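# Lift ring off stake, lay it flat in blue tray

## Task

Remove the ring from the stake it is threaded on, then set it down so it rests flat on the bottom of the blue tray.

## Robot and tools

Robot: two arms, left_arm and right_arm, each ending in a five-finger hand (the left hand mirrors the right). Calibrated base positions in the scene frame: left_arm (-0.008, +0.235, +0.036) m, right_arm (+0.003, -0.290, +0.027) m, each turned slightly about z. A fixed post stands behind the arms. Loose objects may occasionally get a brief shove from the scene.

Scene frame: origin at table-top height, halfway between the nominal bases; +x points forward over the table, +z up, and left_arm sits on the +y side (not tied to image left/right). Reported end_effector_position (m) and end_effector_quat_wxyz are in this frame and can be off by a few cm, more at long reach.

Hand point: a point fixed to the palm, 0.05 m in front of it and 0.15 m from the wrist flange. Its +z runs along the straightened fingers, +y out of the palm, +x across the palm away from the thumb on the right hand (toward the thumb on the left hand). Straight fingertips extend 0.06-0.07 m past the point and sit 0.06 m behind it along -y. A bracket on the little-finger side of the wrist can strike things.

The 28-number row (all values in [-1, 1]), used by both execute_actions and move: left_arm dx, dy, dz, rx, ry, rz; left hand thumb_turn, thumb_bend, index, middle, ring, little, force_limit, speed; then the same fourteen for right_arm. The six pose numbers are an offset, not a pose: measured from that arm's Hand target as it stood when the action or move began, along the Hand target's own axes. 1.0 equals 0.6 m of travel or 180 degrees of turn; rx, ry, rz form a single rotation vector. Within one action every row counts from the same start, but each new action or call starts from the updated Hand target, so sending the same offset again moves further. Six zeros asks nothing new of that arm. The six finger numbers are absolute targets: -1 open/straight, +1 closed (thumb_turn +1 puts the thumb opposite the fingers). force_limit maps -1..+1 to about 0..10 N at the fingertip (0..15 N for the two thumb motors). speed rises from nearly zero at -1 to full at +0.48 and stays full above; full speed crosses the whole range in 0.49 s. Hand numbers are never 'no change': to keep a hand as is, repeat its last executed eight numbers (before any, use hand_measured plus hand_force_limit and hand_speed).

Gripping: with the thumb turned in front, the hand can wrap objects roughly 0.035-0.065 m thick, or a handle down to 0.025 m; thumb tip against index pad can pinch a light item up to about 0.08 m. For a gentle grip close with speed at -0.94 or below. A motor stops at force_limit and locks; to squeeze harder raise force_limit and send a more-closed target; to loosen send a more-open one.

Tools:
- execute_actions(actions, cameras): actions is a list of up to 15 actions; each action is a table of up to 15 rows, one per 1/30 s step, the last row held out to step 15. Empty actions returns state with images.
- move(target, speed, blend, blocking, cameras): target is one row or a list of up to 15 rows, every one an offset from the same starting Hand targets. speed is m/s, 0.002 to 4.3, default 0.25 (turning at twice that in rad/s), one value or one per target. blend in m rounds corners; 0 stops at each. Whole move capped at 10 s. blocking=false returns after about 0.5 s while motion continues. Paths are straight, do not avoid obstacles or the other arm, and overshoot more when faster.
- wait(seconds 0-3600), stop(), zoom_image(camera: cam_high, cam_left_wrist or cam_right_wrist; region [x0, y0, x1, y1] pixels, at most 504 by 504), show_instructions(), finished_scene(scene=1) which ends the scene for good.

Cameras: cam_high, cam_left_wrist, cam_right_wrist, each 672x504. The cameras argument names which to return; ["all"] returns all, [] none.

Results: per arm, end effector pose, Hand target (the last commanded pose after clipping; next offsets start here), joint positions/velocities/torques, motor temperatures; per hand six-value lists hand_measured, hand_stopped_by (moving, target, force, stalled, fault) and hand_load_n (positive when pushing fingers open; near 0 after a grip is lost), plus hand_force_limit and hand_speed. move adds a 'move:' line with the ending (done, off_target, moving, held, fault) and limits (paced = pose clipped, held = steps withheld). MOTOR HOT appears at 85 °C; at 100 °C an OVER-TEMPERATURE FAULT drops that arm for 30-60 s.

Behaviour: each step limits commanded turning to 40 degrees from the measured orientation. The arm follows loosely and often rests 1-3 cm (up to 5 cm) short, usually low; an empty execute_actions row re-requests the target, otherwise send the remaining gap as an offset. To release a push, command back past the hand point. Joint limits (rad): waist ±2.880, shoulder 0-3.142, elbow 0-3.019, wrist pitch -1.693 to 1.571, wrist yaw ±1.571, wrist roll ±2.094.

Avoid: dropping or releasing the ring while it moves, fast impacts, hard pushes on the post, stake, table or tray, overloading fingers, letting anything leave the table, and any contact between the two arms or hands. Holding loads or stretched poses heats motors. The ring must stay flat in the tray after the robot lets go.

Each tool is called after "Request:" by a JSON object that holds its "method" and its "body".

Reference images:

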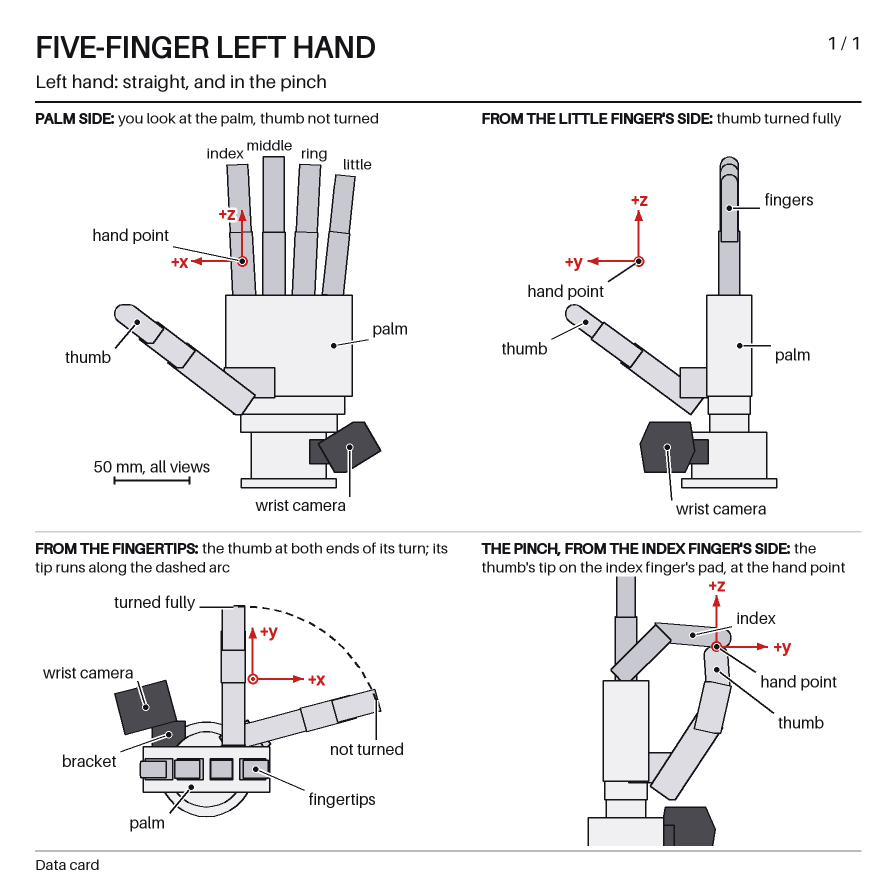

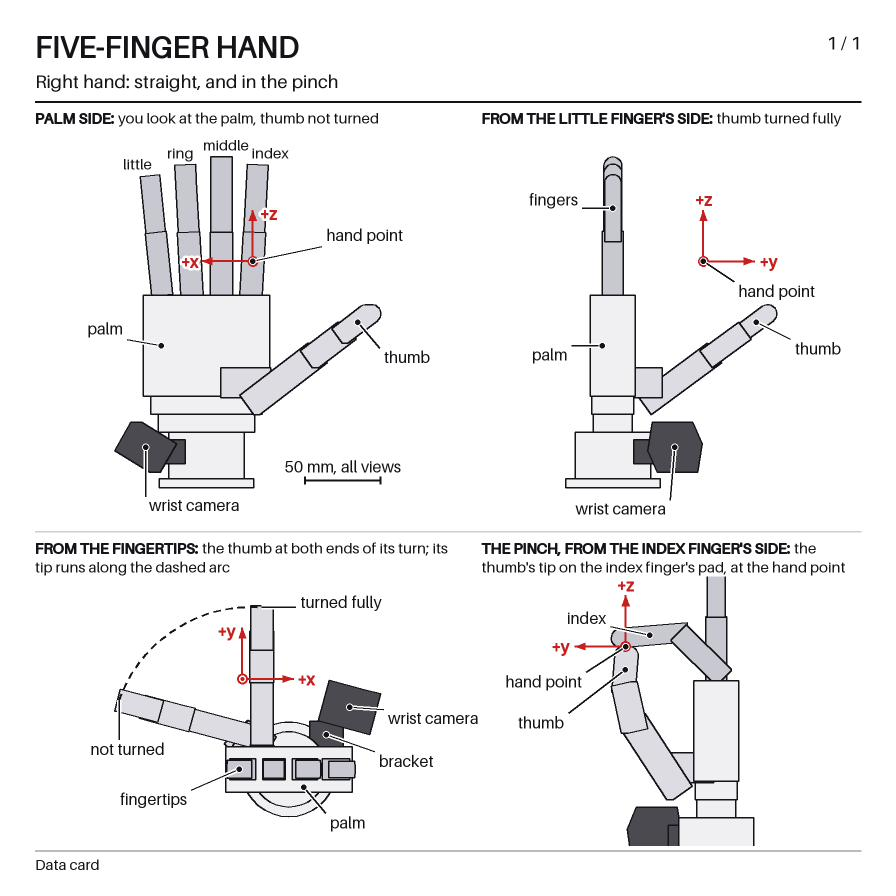

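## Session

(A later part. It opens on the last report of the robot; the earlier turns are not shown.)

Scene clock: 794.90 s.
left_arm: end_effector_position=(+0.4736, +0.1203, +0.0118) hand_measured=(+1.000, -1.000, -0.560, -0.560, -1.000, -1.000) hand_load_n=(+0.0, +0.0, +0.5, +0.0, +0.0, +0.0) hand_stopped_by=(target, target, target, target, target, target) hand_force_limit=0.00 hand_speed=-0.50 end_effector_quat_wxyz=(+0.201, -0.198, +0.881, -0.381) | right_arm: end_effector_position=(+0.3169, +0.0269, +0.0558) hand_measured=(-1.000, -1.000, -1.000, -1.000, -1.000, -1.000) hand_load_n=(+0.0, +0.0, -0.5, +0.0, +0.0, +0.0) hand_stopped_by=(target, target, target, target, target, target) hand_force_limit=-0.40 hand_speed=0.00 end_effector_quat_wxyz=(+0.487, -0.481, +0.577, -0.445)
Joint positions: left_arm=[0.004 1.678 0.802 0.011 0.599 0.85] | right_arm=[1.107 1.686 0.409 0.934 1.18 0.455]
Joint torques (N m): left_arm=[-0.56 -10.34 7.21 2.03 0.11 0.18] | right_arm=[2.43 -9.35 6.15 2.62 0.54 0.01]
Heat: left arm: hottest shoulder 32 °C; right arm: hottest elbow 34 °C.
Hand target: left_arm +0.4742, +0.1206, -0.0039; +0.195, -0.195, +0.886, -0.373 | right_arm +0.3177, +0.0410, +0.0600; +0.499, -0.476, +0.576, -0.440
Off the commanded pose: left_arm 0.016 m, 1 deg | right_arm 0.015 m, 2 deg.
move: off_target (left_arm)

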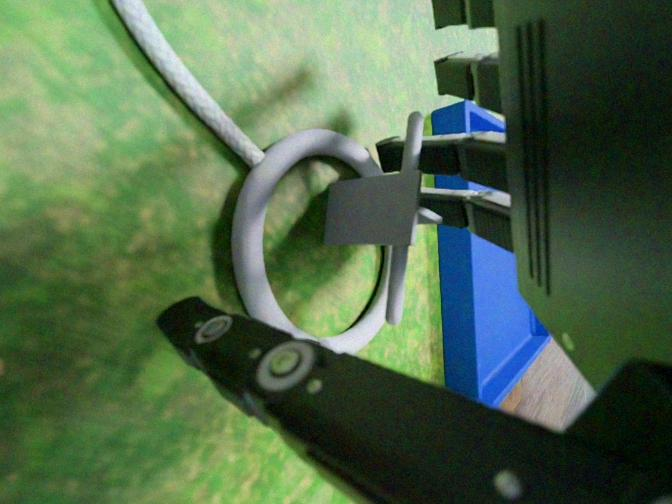

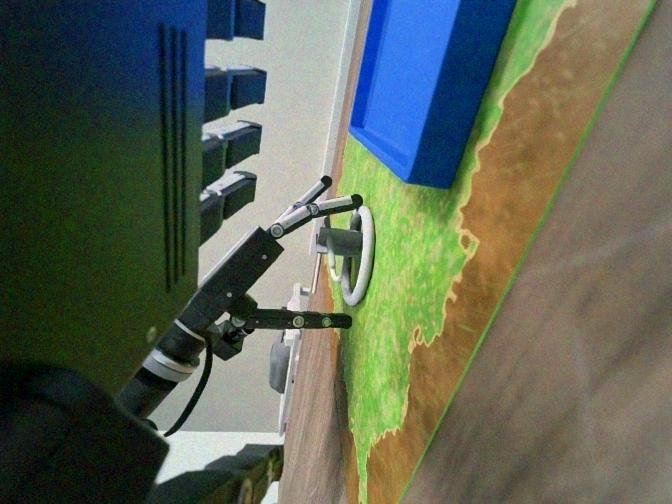

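Request:
{"method": "move", "body": {"target": [[-0.004,-0.0235,-0.0028,0,0,0,1,-1,-0.56,-0.56,-1,-1,0,-0.5,0,0,0,0,0,0,-1,-1,-1,-1,-1,-1,-0.4,0],[0,-0.0088,0.0102,0,0,0,1,-1,-0.56,-0.56,-1,-1,0,-0.5,0,0,0,0,0,0,-1,-1,-1,-1,-1,-1,-0.4,0]], "speed": 0.05, "cameras": ["cam_left_wrist","cam_right_wrist"]}}

Request:
{"method": "zoom_image", "body": {"camera": "cam_right_wrist", "region": [260, 140, 420, 340]}}

Request:
{"method": "zoom_image", "body": {"camera": "cam_left_wrist", "region": [140, 80, 500, 380]}}

Scene clock: 796.90 s.
left_arm: end_effector_position=(+0.4758, +0.1180, +0.0116) hand_measured=(+1.000, -1.000, -0.560, -0.560, -1.000, -1.000) hand_load_n=(+1.0, +0.0, +0.0, +0.0, -0.5, +0.0) hand_stopped_by=(target, target, target, target, target, target) hand_force_limit=0.00 hand_speed=-0.50 end_effector_quat_wxyz=(+0.205, -0.196, +0.882, -0.377) | right_arm: end_effector_position=(+0.3169, +0.0269, +0.0558) hand_measured=(-1.000, -1.000, -1.000, -1.000, -1.000, -1.000) hand_load_n=(-0.5, +0.0, +0.0, +0.0, +0.0, +0.0) hand_stopped_by=(target, target, target, target, target, target) hand_force_limit=-0.40 hand_speed=0.00 end_effector_quat_wxyz=(+0.487, -0.481, +0.577, -0.445)
Joint positions: left_arm=[-0.005 1.68 0.805 0.014 0.585 0.85] | right_arm=[1.107 1.686 0.409 0.934 1.18 0.455]
Joint torques (N m): left_arm=[-1.08 -9.99 7.8 2.15 0.28 0.03] | right_arm=[2.9 -8.53 6.26 2.71 0.52 0.06]
Heat: left arm: hottest shoulder 32 °C; right arm: hottest elbow 34 °C.
Hand target: left_arm +0.4782, +0.1135, -0.0039; +0.195, -0.195, +0.886, -0.373 | right_arm +0.3177, +0.0410, +0.0600; +0.499, -0.476, +0.576, -0.440
Off the commanded pose: left_arm 0.016 m, 1 deg | right_arm 0.015 m, 2 deg.
move: off_target (left_arm)

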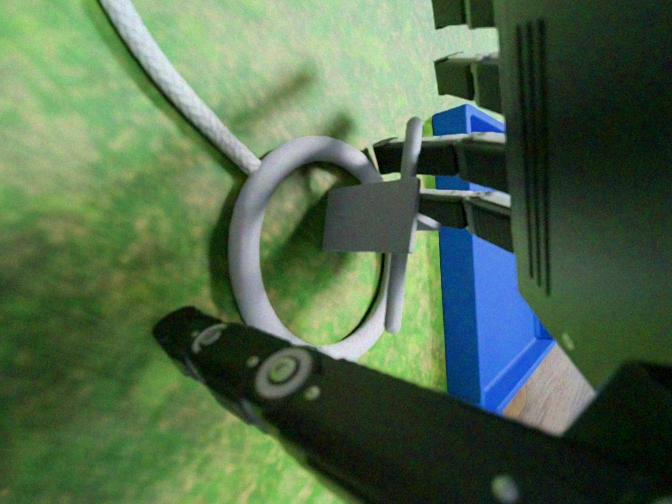

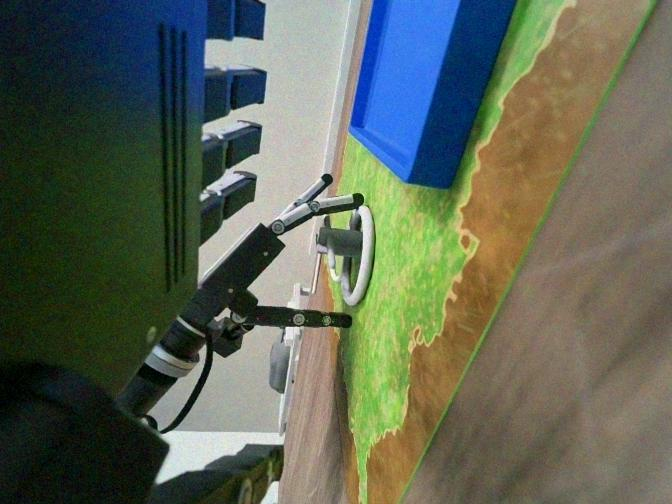

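Scaled by 2.520 from the camera's image (finer frame: 960x720).

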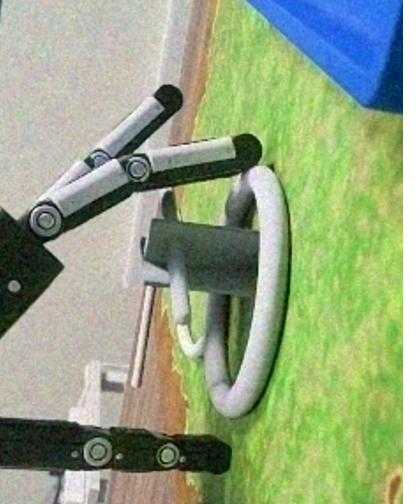

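Scaled by 1.400 from the camera's image (finer frame: 960x720).

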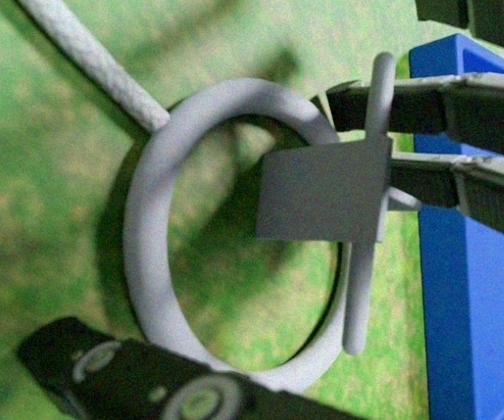

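Request:
{"method": "move", "body": {"target": [[-0.0038,-0.0204,-0.0067,0.008,0,0,1,-1,-0.56,-0.56,-1,-1,0,-0.5,0,0,0,0,0,0,-1,-1,-1,-1,-1,-1,-0.4,0],[-0.0005,-0.0082,0.0042,0.008,0,0,1,-1,-0.56,-0.56,-1,-1,0,-0.5,0,0,0,0,0,0,-1,-1,-1,-1,-1,-1,-0.4,0]], "speed": 0.05, "cameras": ["cam_left_wrist","cam_right_wrist"]}}

Request:
{"method": "zoom_image", "body": {"camera": "cam_right_wrist", "region": [260, 140, 420, 340]}}

Scene clock: 799.77 s.
left_arm: end_effector_position=(+0.4791, +0.1149, +0.0128) hand_measured=(+1.000, -1.000, -0.560, -0.560, -1.000, -1.000) hand_load_n=(+0.5, +0.0, -0.5, +0.0, +0.0, +0.0) hand_stopped_by=(target, target, target, target, target, target) hand_force_limit=0.00 hand_speed=-0.50 end_effector_quat_wxyz=(+0.208, -0.193, +0.878, -0.386) | right_arm: end_effector_position=(+0.3169, +0.0269, +0.0558) hand_measured=(-1.000, -1.000, -1.000, -1.000, -1.000, -1.000) hand_load_n=(-0.5, +0.0, +0.0, +0.0, +0.0, +0.0) hand_stopped_by=(target, target, target, target, target, target) hand_force_limit=-0.40 hand_speed=0.00 end_effector_quat_wxyz=(+0.487, -0.481, +0.577, -0.445)
Joint positions: left_arm=[-0.005 1.686 0.805 0.039 0.599 0.841] | right_arm=[1.107 1.686 0.409 0.934 1.18 0.455]
Joint torques (N m): left_arm=[-1.03 -10.17 7.65 2.28 0.47 -0.01] | right_arm=[2.55 -9.47 6.02 2.52 0.52 0.05]
Heat: left arm: hottest shoulder 32 °C; right arm: hottest elbow 34 °C.
Hand target: left_arm +0.4806, +0.1090, -0.0019; +0.197, -0.193, +0.881, -0.384 | right_arm +0.3177, +0.0410, +0.0600; +0.499, -0.476, +0.576, -0.440
Off the commanded pose: left_arm 0.016 m, 1 deg | right_arm 0.015 m, 2 deg.
move: off_target (left_arm)

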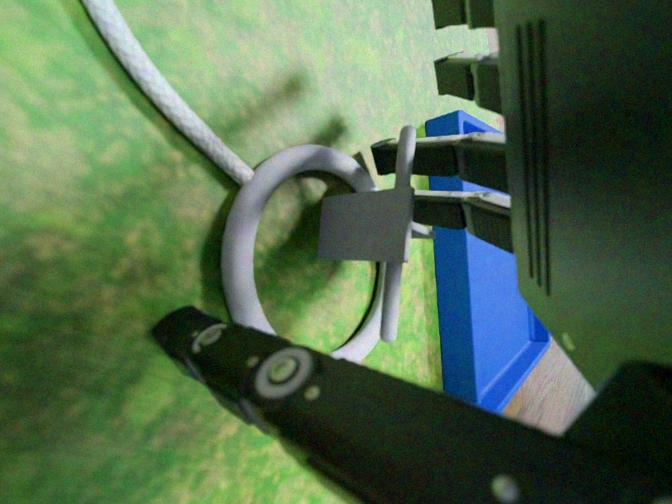

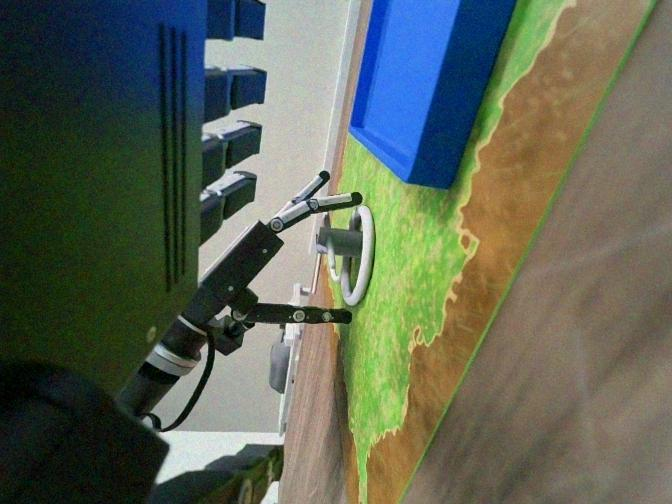

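Scaled by 2.520 from the camera's image (finer frame: 960x720).

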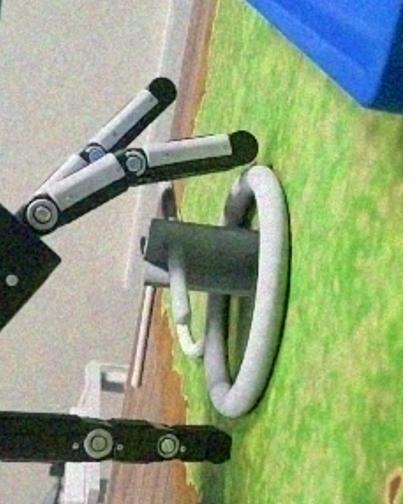

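Request:
{"method": "move", "body": {"target": [0,0,0,0,0,0,1,-1,-0.46,-0.46,-1,-1,-0.2,-0.94,0,0,0,0,0,0,-1,-1,-1,-1,-1,-1,-0.4,0], "speed": 0.05, "cameras": ["cam_left_wrist","cam_right_wrist"]}}

Request:
{"method": "zoom_image", "body": {"camera": "cam_right_wrist", "region": [260, 140, 420, 340]}}

Scene clock: 800.93 s.
left_arm: end_effector_position=(+0.4802, +0.1145, +0.0129) hand_measured=(+1.000, -1.000, -0.460, -0.460, -1.000, -1.000) hand_load_n=(+0.0, +0.0, +1.0, +0.0, +0.0, +0.0) hand_stopped_by=(target, target, target, target, target, target) hand_force_limit=-0.20 hand_speed=-0.94 end_effector_quat_wxyz=(+0.209, -0.192, +0.877, -0.387) | right_arm: end_effector_position=(+0.3169, +0.0269, +0.0558) hand_measured=(-1.000, -1.000, -1.000, -1.000, -1.000, -1.000) hand_load_n=(+0.0, +0.0, +0.0, +0.0, +0.0, +0.0) hand_stopped_by=(target, target, target, target, target, target) hand_force_limit=-0.40 hand_speed=0.00 end_effector_quat_wxyz=(+0.487, -0.481, +0.577, -0.445)
Joint positions: left_arm=[-0.005 1.688 0.805 0.045 0.601 0.841] | right_arm=[1.107 1.686 0.409 0.934 1.18 0.455]
Joint torques (N m): left_arm=[-1.14 -10.4 7.71 1.89 0.42 -0.01] | right_arm=[3.08 -8.41 6.13 2.63 0.54 0.02]
Heat: left arm: hottest shoulder 32 °C; right arm: hottest elbow 34 °C.
Hand target: left_arm +0.4807, +0.1091, -0.0019; +0.197, -0.193, +0.881, -0.384 | right_arm +0.3177, +0.0410, +0.0600; +0.499, -0.476, +0.576, -0.440
Off the commanded pose: left_arm 0.016 m, 1 deg | right_arm 0.015 m, 2 deg.
move: done

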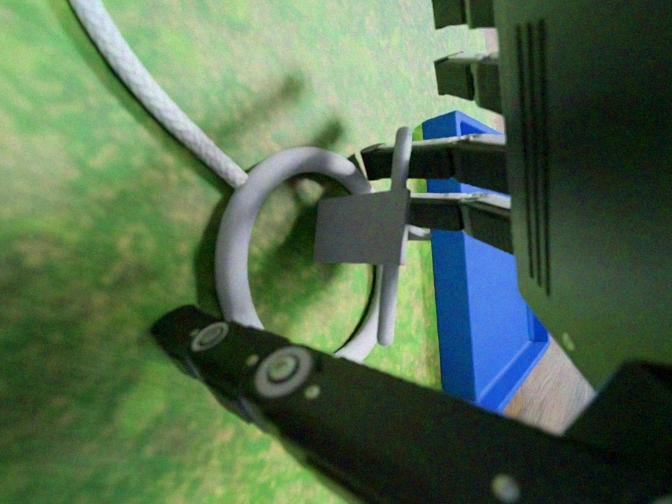

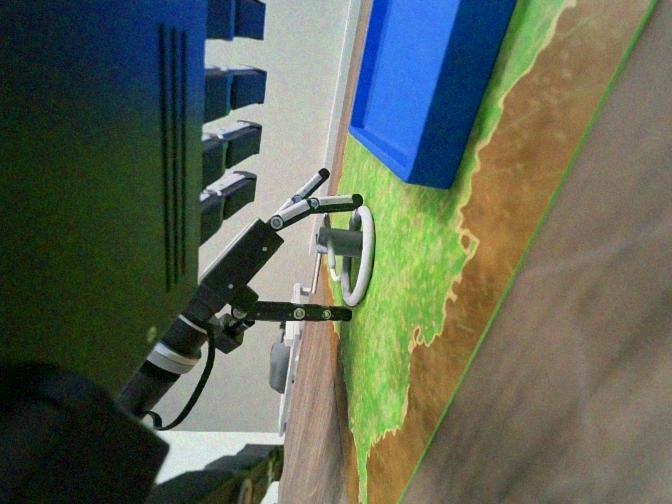

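Scaled by 2.520 from the camera's image (finer frame: 960x720).

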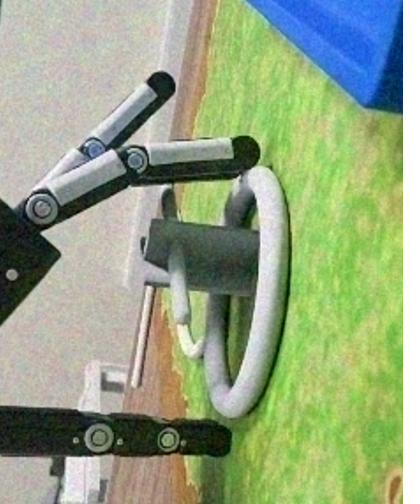

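Request:
{"method": "move", "body": {"target": [0,0,0,0,0,0,1,-1,-0.41,-0.41,-1,-1,0,-0.94,0,0,0,0,0,0,-1,-1,-1,-1,-1,-1,-0.4,0], "speed": 0.05, "cameras": ["cam_left_wrist","cam_right_wrist"]}}

Request:
{"method": "zoom_image", "body": {"camera": "cam_right_wrist", "region": [260, 140, 420, 340]}}

Scene clock: 801.83 s.
left_arm: end_effector_position=(+0.4805, +0.1128, +0.0129) hand_measured=(+1.000, -1.000, -0.410, -0.410, -1.000, -1.000) hand_load_n=(+0.0, +0.0, +1.5, +0.0, +0.0, +0.0) hand_stopped_by=(target, target, target, target, target, target) hand_force_limit=0.00 hand_speed=-0.94 end_effector_quat_wxyz=(+0.210, -0.190, +0.877, -0.389) | right_arm: end_effector_position=(+0.3169, +0.0269, +0.0558) hand_measured=(-1.000, -1.000, -1.000, -1.000, -1.000, -1.000) hand_load_n=(-0.5, +0.0, +0.0, +0.0, +0.0, +0.0) hand_stopped_by=(target, target, target, target, target, target) hand_force_limit=-0.40 hand_speed=0.00 end_effector_quat_wxyz=(+0.487, -0.481, +0.577, -0.445)
Joint positions: left_arm=[-0.008 1.689 0.805 0.05 0.604 0.841] | right_arm=[1.107 1.686 0.409 0.934 1.18 0.455]
Joint torques (N m): left_arm=[-0.5 -10.34 7.69 1.78 0.26 0] | right_arm=[2.02 -9.29 6.06 2.77 0.49 0.05]
Heat: left arm: hottest shoulder 32 °C; right arm: hottest elbow 34 °C.
Hand target: left_arm +0.4807, +0.1091, -0.0019; +0.197, -0.193, +0.881, -0.384 | right_arm +0.3177, +0.0410, +0.0600; +0.499, -0.476, +0.576, -0.440
Off the commanded pose: left_arm 0.015 m, 2 deg | right_arm 0.015 m, 2 deg.
move: done

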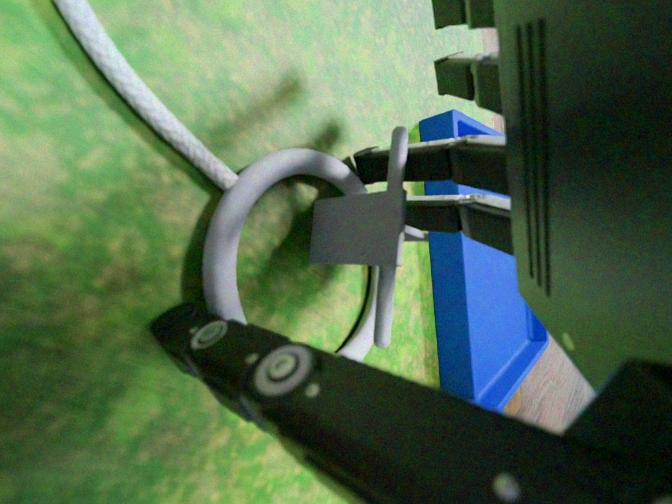

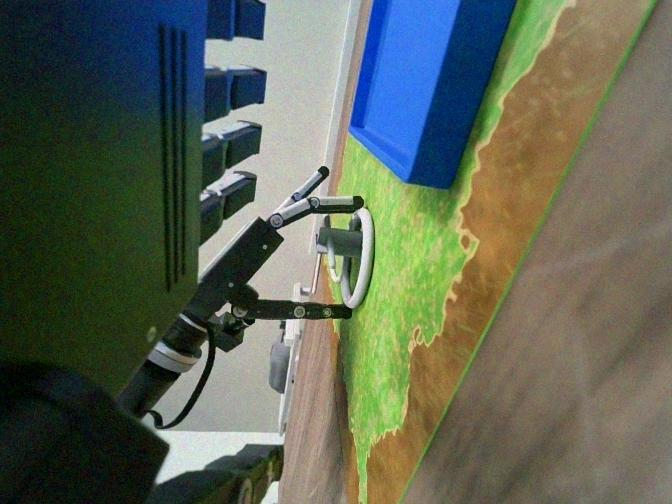

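Scaled by 2.520 from the camera's image (finer frame: 960x720).

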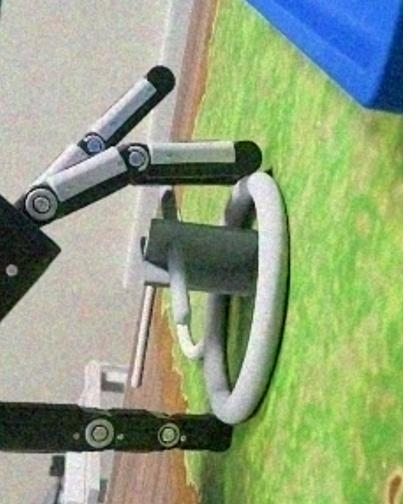

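Request:
{"method": "move", "body": {"target": [0,0,0,0,0,0,1,-1,-0.37,-0.37,-1,-1,0,-0.94,0,0,0,0,0,0,-1,-1,-1,-1,-1,-1,-0.4,0], "speed": 0.05, "cameras": ["cam_left_wrist","cam_right_wrist"]}}

Request:
{"method": "zoom_image", "body": {"camera": "cam_right_wrist", "region": [260, 140, 420, 340]}}

Request:
{"method": "zoom_image", "body": {"camera": "cam_left_wrist", "region": [140, 80, 500, 380]}}

Scene clock: 802.87 s.
left_arm: end_effector_position=(+0.4804, +0.1123, +0.0130) hand_measured=(+1.000, -1.000, -0.384, -0.370, -1.000, -1.000) hand_load_n=(+0.0, +0.5, +4.5, +1.0, +0.0, +0.0) hand_stopped_by=(target, target, force, target, target, target) hand_force_limit=0.00 hand_speed=-0.94 end_effector_quat_wxyz=(+0.210, -0.189, +0.877, -0.389) | right_arm: end_effector_position=(+0.3169, +0.0269, +0.0558) hand_measured=(-1.000, -1.000, -1.000, -1.000, -1.000, -1.000) hand_load_n=(-0.5, +0.0, +0.0, +0.0, +0.0, +0.0) hand_stopped_by=(target, target, target, target, target, target) hand_force_limit=-0.40 hand_speed=0.00 end_effector_quat_wxyz=(+0.487, -0.481, +0.577, -0.445)
Joint positions: left_arm=[-0.008 1.689 0.805 0.05 0.604 0.841] | right_arm=[1.107 1.686 0.409 0.934 1.18 0.455]
Joint torques (N m): left_arm=[-0.79 -10.29 7.75 1.76 0.23 0] | right_arm=[3.25 -9.23 5.93 2.65 0.53 -0.04]
Heat: left arm: hottest shoulder 32 °C; right arm: hottest elbow 34 °C.
Hand target: left_arm +0.4806, +0.1091, -0.0020; +0.197, -0.193, +0.881, -0.384 | right_arm +0.3177, +0.0410, +0.0600; +0.499, -0.476, +0.576, -0.440
Off the commanded pose: left_arm 0.015 m, 2 deg | right_arm 0.015 m, 2 deg.
move: done

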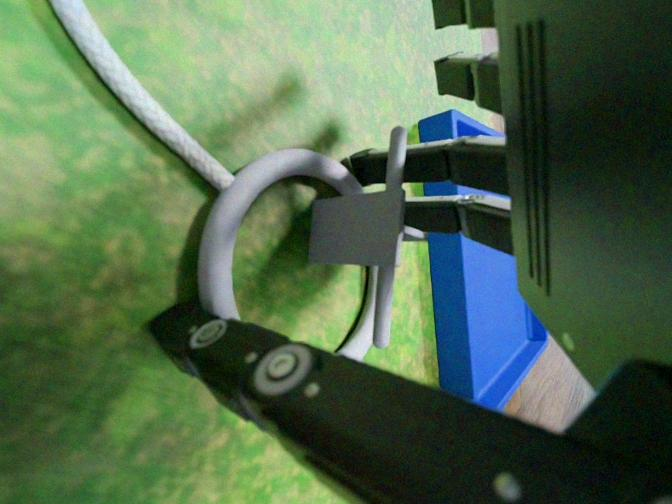

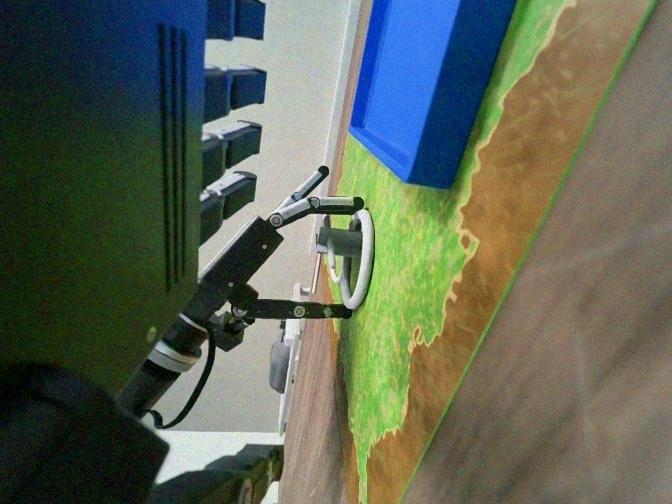

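Scaled by 2.520 from the camera's image (finer frame: 960x720).

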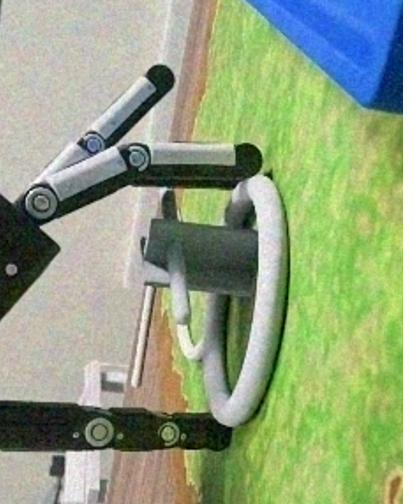

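Scaled by 1.400 from the camera's image (finer frame: 960x720).

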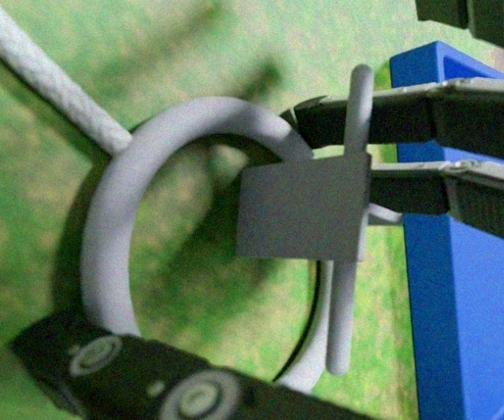

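Request:
{"method": "move", "body": {"target": [0,0,0,0,0,0,1,-1,-0.37,-0.33,-1,-1,0.1,-0.94,0,0,0,0,0,0,-1,-1,-1,-1,-1,-1,-0.4,0], "speed": 0.05, "cameras": ["cam_left_wrist","cam_right_wrist"]}}

Request:
{"method": "zoom_image", "body": {"camera": "cam_right_wrist", "region": [260, 140, 420, 340]}}

Request:
{"method": "zoom_image", "body": {"camera": "cam_left_wrist", "region": [140, 80, 500, 380]}}

Scene clock: 803.87 s.
left_arm: end_effector_position=(+0.4806, +0.1119, +0.0132) hand_measured=(+1.000, -1.000, -0.384, -0.344, -1.000, -1.000) hand_load_n=(+0.0, +0.5, +3.0, +6.0, +0.0, +0.0) hand_stopped_by=(target, target, force, force, target, target) hand_force_limit=0.10 hand_speed=-0.94 end_effector_quat_wxyz=(+0.210, -0.189, +0.877, -0.389) | right_arm: end_effector_position=(+0.3169, +0.0269, +0.0558) hand_measured=(-1.000, -1.000, -1.000, -1.000, -1.000, -1.000) hand_load_n=(+0.0, +0.0, +0.0, +0.0, +0.0, +0.5) hand_stopped_by=(target, target, target, target, target, target) hand_force_limit=-0.40 hand_speed=0.00 end_effector_quat_wxyz=(+0.487, -0.481, +0.577, -0.445)
Joint positions: left_arm=[-0.009 1.689 0.805 0.051 0.604 0.841] | right_arm=[1.107 1.686 0.409 0.934 1.18 0.455]
Joint torques (N m): left_arm=[-0.67 -10.29 7.72 1.73 0.22 0.01] | right_arm=[3.02 -9.29 6.19 2.44 0.51 0.02]
Heat: left arm: hottest shoulder 32 °C; right arm: hottest elbow 34 °C.
Hand target: left_arm +0.4806, +0.1090, -0.0019; +0.197, -0.193, +0.881, -0.385 | right_arm +0.3177, +0.0410, +0.0600; +0.499, -0.476, +0.576, -0.440
Off the commanded pose: left_arm 0.015 m, 2 deg | right_arm 0.015 m, 2 deg.
move: done

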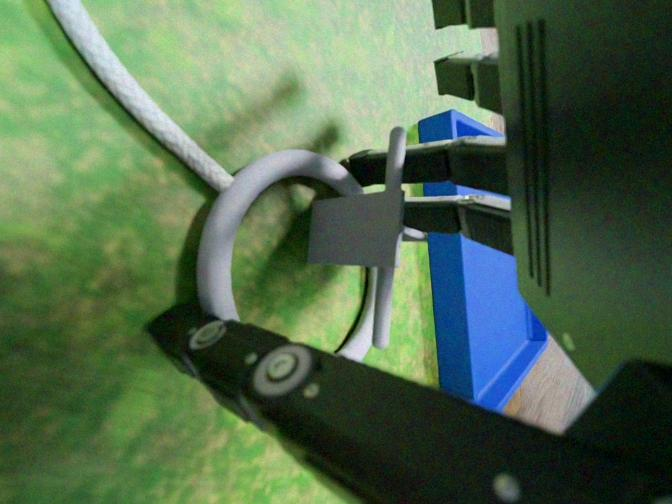

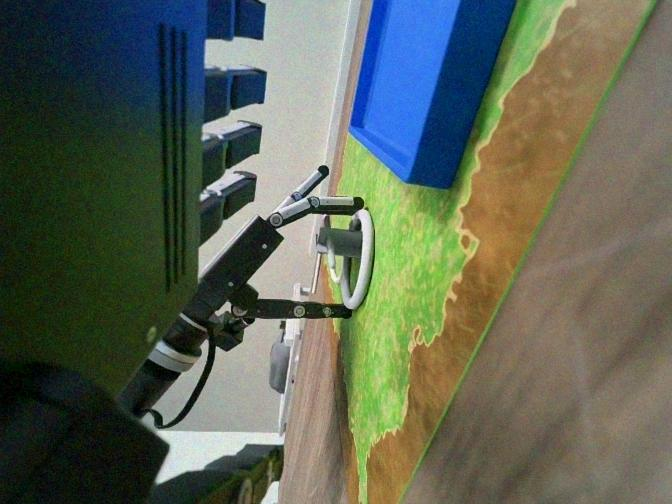

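Scaled by 2.520 from the camera's image (finer frame: 960x720).

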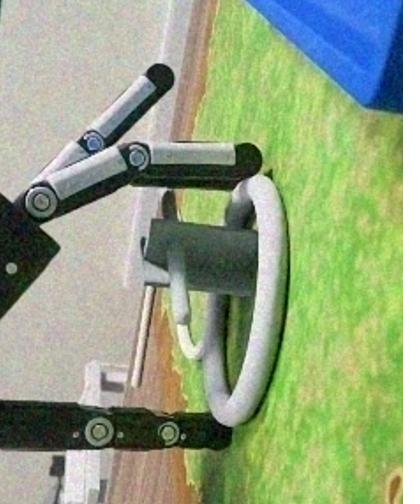

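Scaled by 1.400 from the camera's image (finer frame: 960x720).

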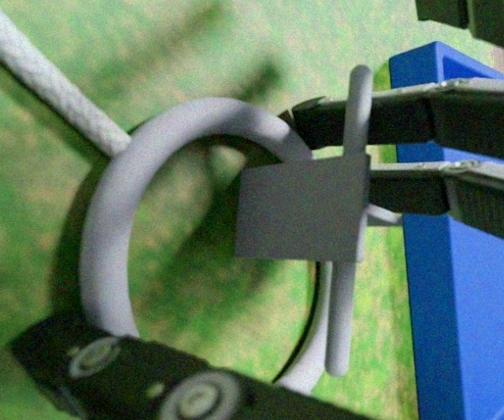

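Request:
{"method": "move", "body": {"target": [-0.006,-0.0226,-0.0188,0,0,0,1,-1,-0.37,-0.33,-1,-1,0.1,-0.94,0,0,0,0,0,0,-1,-1,-1,-1,-1,-1,-0.4,0], "speed": 0.03, "cameras": ["cam_left_wrist","cam_right_wrist"]}}

Request:
{"method": "zoom_image", "body": {"camera": "cam_right_wrist", "region": [260, 140, 420, 340]}}

Request:
{"method": "zoom_image", "body": {"camera": "cam_left_wrist", "region": [140, 80, 500, 380]}}

Scene clock: 806.43 s.
left_arm: end_effector_position=(+0.4776, +0.1120, +0.0143) hand_measured=(+1.000, -1.000, -0.384, -0.344, -1.000, -1.000) hand_load_n=(+0.0, +0.5, +1.0, +3.5, +0.0, +0.0) hand_stopped_by=(target, target, force, force, target, target) hand_force_limit=0.10 hand_speed=-0.94 end_effector_quat_wxyz=(+0.201, -0.193, +0.879, -0.386) | right_arm: end_effector_position=(+0.3169, +0.0269, +0.0558) hand_measured=(-1.000, -1.000, -1.000, -1.000, -1.000, -1.000) hand_load_n=(+0.0, +0.0, +0.0, +0.0, +0.0, +0.0) hand_stopped_by=(target, target, target, target, target, target) hand_force_limit=-0.40 hand_speed=0.00 end_effector_quat_wxyz=(+0.487, -0.481, +0.577, -0.445)
Joint positions: left_arm=[-0.009 1.684 0.813 0.016 0.604 0.841] | right_arm=[1.107 1.686 0.409 0.934 1.18 0.455]
Joint torques (N m): left_arm=[-0.67 -13.57 8.05 0.92 0.25 0] | right_arm=[2.9 -9.05 6.19 2.56 0.53 0.02]
Heat: left arm: hottest shoulder 32 °C; right arm: hottest elbow 34 °C.
Hand target: left_arm +0.4808, +0.1090, +0.0162; +0.198, -0.193, +0.881, -0.385 | right_arm +0.3177, +0.0410, +0.0600; +0.499, -0.476, +0.576, -0.440
Off the commanded pose: left_arm 0.005 m, 0 deg | right_arm 0.015 m, 2 deg.
move: done

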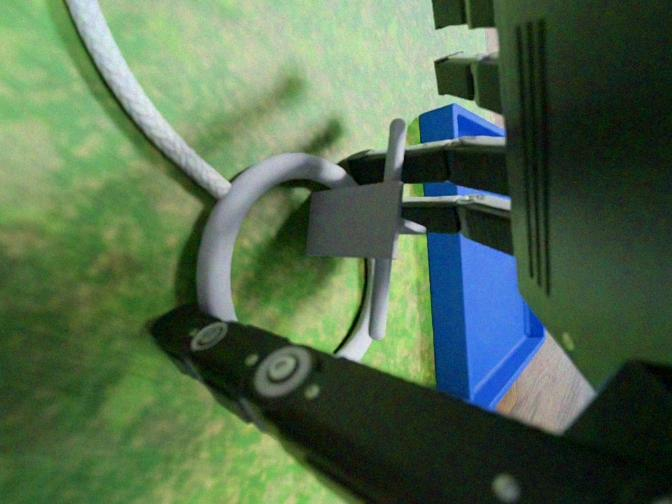

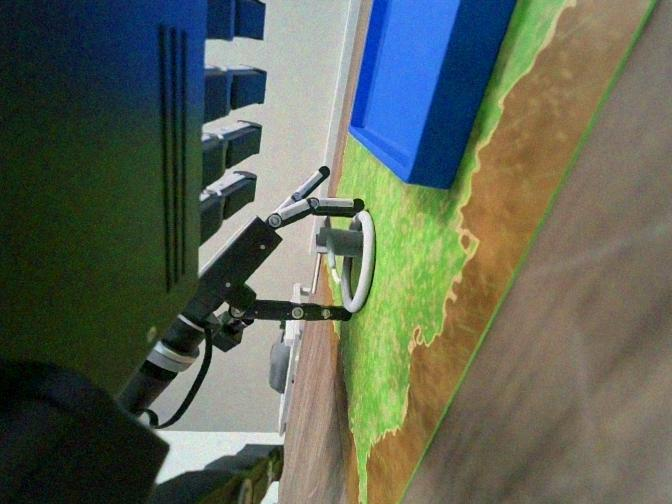

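Scaled by 2.520 from the camera's image (finer frame: 960x720).

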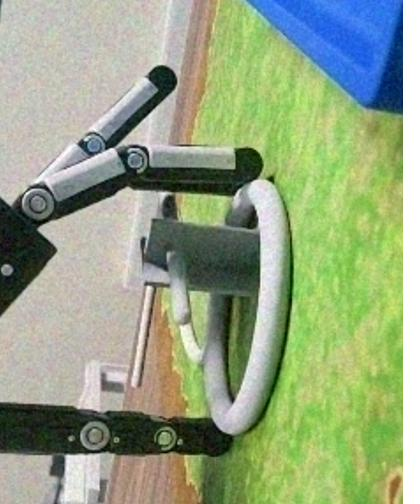

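Scaled by 1.400 from the camera's image (finer frame: 960x720).

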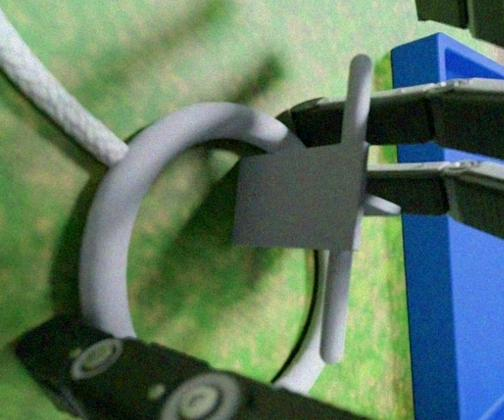

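Request:
{"method": "move", "body": {"target": [0,0,0,0,0,0,1,-1,-0.33,-0.29,-1,-1,0.4,-0.9,0,0,0,0,0,0,-1,-1,-1,-1,-1,-1,-0.4,0], "speed": 0.03, "cameras": ["cam_left_wrist","cam_right_wrist"]}}

Request:
{"method": "zoom_image", "body": {"camera": "cam_right_wrist", "region": [260, 140, 420, 340]}}

Scene clock: 807.27 s.
left_arm: end_effector_position=(+0.4778, +0.1114, +0.0163) hand_measured=(+1.000, -1.000, -0.340, -0.320, -1.000, -1.000) hand_load_n=(+0.0, +0.5, +3.5, +3.0, -0.5, +0.0) hand_stopped_by=(target, target, force, force, target, target) hand_force_limit=0.40 hand_speed=-0.90 end_effector_quat_wxyz=(+0.202, -0.191, +0.879, -0.387) | right_arm: end_effector_position=(+0.3169, +0.0269, +0.0558) hand_measured=(-1.000, -1.000, -1.000, -1.000, -1.000, -1.000) hand_load_n=(-0.5, +0.0, +0.0, +0.0, +0.0, +0.0) hand_stopped_by=(target, target, target, target, target, target) hand_force_limit=-0.40 hand_speed=0.00 end_effector_quat_wxyz=(+0.487, -0.481, +0.577, -0.445)
Joint positions: left_arm=[-0.011 1.68 0.813 0.015 0.604 0.841] | right_arm=[1.107 1.686 0.409 0.934 1.18 0.455]
Joint torques (N m): left_arm=[-0.56 -13.1 8.1 0.95 0.23 -0.01] | right_arm=[3.02 -8.76 6.12 2.71 0.51 -0.04]
Heat: left arm: hottest shoulder 32 °C; right arm: hottest elbow 34 °C.
Hand target: left_arm +0.4808, +0.1091, +0.0162; +0.198, -0.193, +0.881, -0.384 | right_arm +0.3177, +0.0410, +0.0600; +0.499, -0.476, +0.576, -0.440
Off the commanded pose: left_arm 0.004 m, 1 deg | right_arm 0.015 m, 2 deg.
move: done

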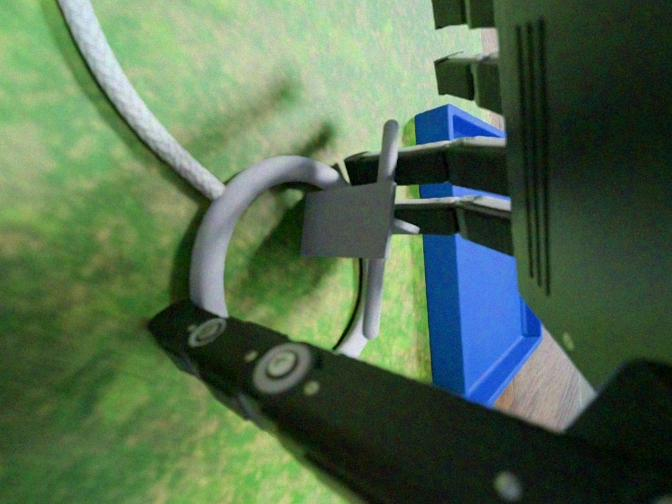

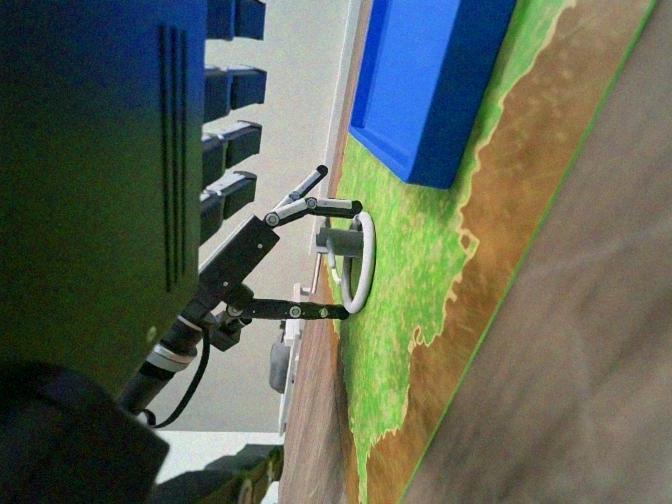

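Scaled by 2.520 from the camera's image (finer frame: 960x720).

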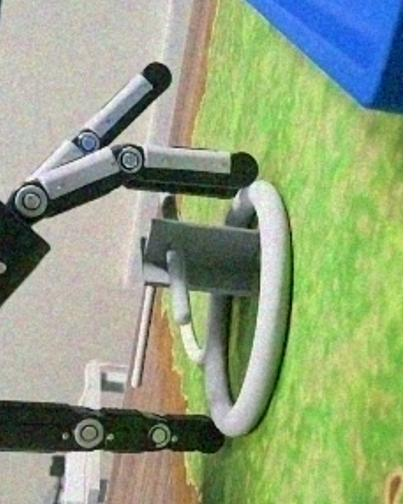

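Request:
{"method": "move", "body": {"target": [0,0,0,0,0,0,1,-1,-0.56,-0.56,-1,-1,0.4,-0.8,0,0,0,0,0,0,-1,-1,-1,-1,-1,-1,-0.4,0], "speed": 0.03, "cameras": []}}

Request:
{"method": "move", "body": {"target": [[0.001,0.0005,-0.0115,-0.0145,0,0,1,-1,-0.56,-0.56,-1,-1,0.4,-0.8,0,0,0,0,0,0,-1,-1,-1,-1,-1,-1,-0.4,0],[0.0117,0.0407,0.022,-0.0145,0,0,1,-1,-0.56,-0.56,-1,-1,0.4,-0.8,0,0,0,0,0,0,-1,-1,-1,-1,-1,-1,-0.4,0]], "speed": 0.04, "cameras": ["cam_left_wrist","cam_right_wrist"]}}

Request:
{"method": "zoom_image", "body": {"camera": "cam_right_wrist", "region": [260, 140, 420, 340]}}

Request:
{"method": "zoom_image", "body": {"camera": "cam_left_wrist", "region": [140, 80, 500, 380]}}

Scene clock: 810.83 s.
left_arm: end_effector_position=(+0.4767, +0.1124, +0.0152) hand_measured=(+1.000, -1.000, -0.560, -0.560, -1.000, -1.000) hand_load_n=(+0.0, +0.0, +0.0, +0.0, +0.0, +0.0) hand_stopped_by=(target, target, target, target, target, target) hand_force_limit=0.40 hand_speed=-0.80 end_effector_quat_wxyz=(+0.200, -0.194, +0.880, -0.384) | right_arm: end_effector_position=(+0.3169, +0.0269, +0.0558) hand_measured=(-1.000, -1.000, -1.000, -1.000, -1.000, -1.000) hand_load_n=(+0.0, +0.0, +0.0, +0.0, +0.0, +0.0) hand_stopped_by=(target, target, target, target, target, target) hand_force_limit=-0.40 hand_speed=0.00 end_effector_quat_wxyz=(+0.487, -0.481, +0.577, -0.445)
Joint positions: left_arm=[-0.011 1.68 0.813 0.008 0.599 0.841] | right_arm=[1.107 1.686 0.409 0.934 1.18 0.455]
Joint torques (N m): left_arm=[-0.79 -13.04 8.12 1.26 0.47 -0.01] | right_arm=[3.19 -9.82 6.05 2.63 0.48 0.01]
Heat: left arm: hottest shoulder 31 °C; right arm: hottest elbow 34 °C.
Hand target: left_arm +0.4808, +0.1091, +0.0162; +0.198, -0.193, +0.881, -0.384 | right_arm +0.3177, +0.0410, +0.0600; +0.499, -0.476, +0.576, -0.440
Off the commanded pose: left_arm 0.005 m, 0 deg | right_arm 0.015 m, 2 deg.
move: done

Scene clock: 812.87 s.
left_arm: end_effector_position=(+0.4790, +0.1165, +0.0111) hand_measured=(+1.000, -1.000, -0.560, -0.560, -1.000, -1.000) hand_load_n=(+2.0, +0.5, +0.0, +0.0, +0.0, +0.0) hand_stopped_by=(target, target, target, target, target, target) hand_force_limit=0.40 hand_speed=-0.80 end_effector_quat_wxyz=(+0.207, -0.199, +0.883, -0.371) | right_arm: end_effector_position=(+0.3169, +0.0269, +0.0558) hand_measured=(-1.000, -1.000, -1.000, -1.000, -1.000, -1.000) hand_load_n=(-0.5, +0.0, +0.0, +0.0, +0.0, +0.0) hand_stopped_by=(target, target, target, target, target, target) hand_force_limit=-0.40 hand_speed=0.00 end_effector_quat_wxyz=(+0.487, -0.481, +0.577, -0.445)
Joint positions: left_arm=[-0.014 1.685 0.813 0.014 0.565 0.841] | right_arm=[1.107 1.686 0.409 0.934 1.18 0.455]
Joint torques (N m): left_arm=[-0.97 -9.23 7.1 2.36 0.24 0.12] | right_arm=[2.73 -8.94 6.16 2.5 0.47 0.02]
Heat: left arm: hottest shoulder 31 °C; right arm: hottest elbow 34 °C.
Hand target: left_arm +0.4768, +0.1132, -0.0120; +0.193, -0.197, +0.890, -0.364 | right_arm +0.3177, +0.0410, +0.0600; +0.499, -0.476, +0.576, -0.440
Off the commanded pose: left_arm 0.023 m, 2 deg | right_arm 0.015 m, 2 deg.
move: off_target (left_arm)

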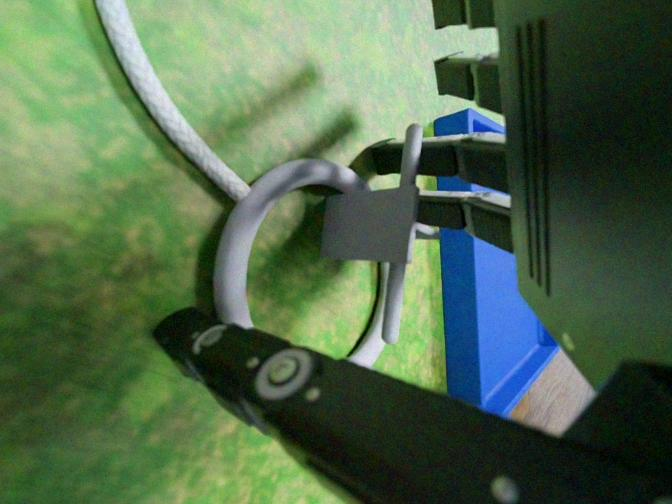

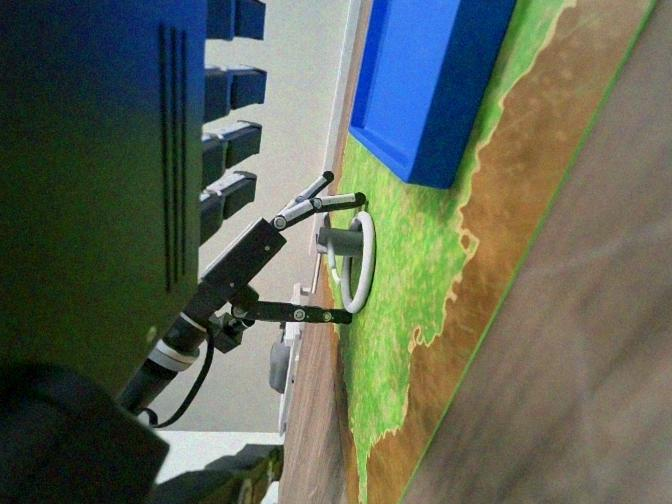

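Scaled by 2.520 from the camera's image (finer frame: 960x720).

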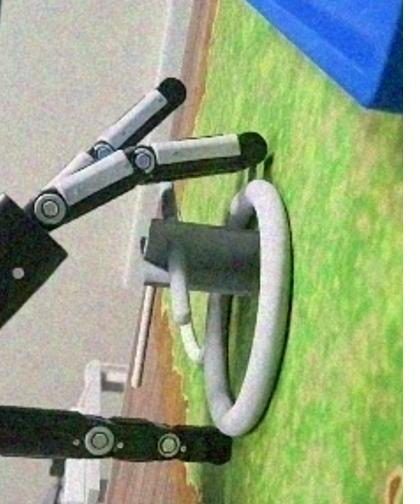

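Scaled by 1.400 from the camera's image (finer frame: 960x720).

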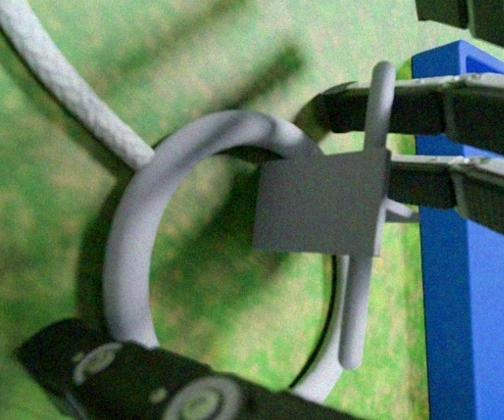

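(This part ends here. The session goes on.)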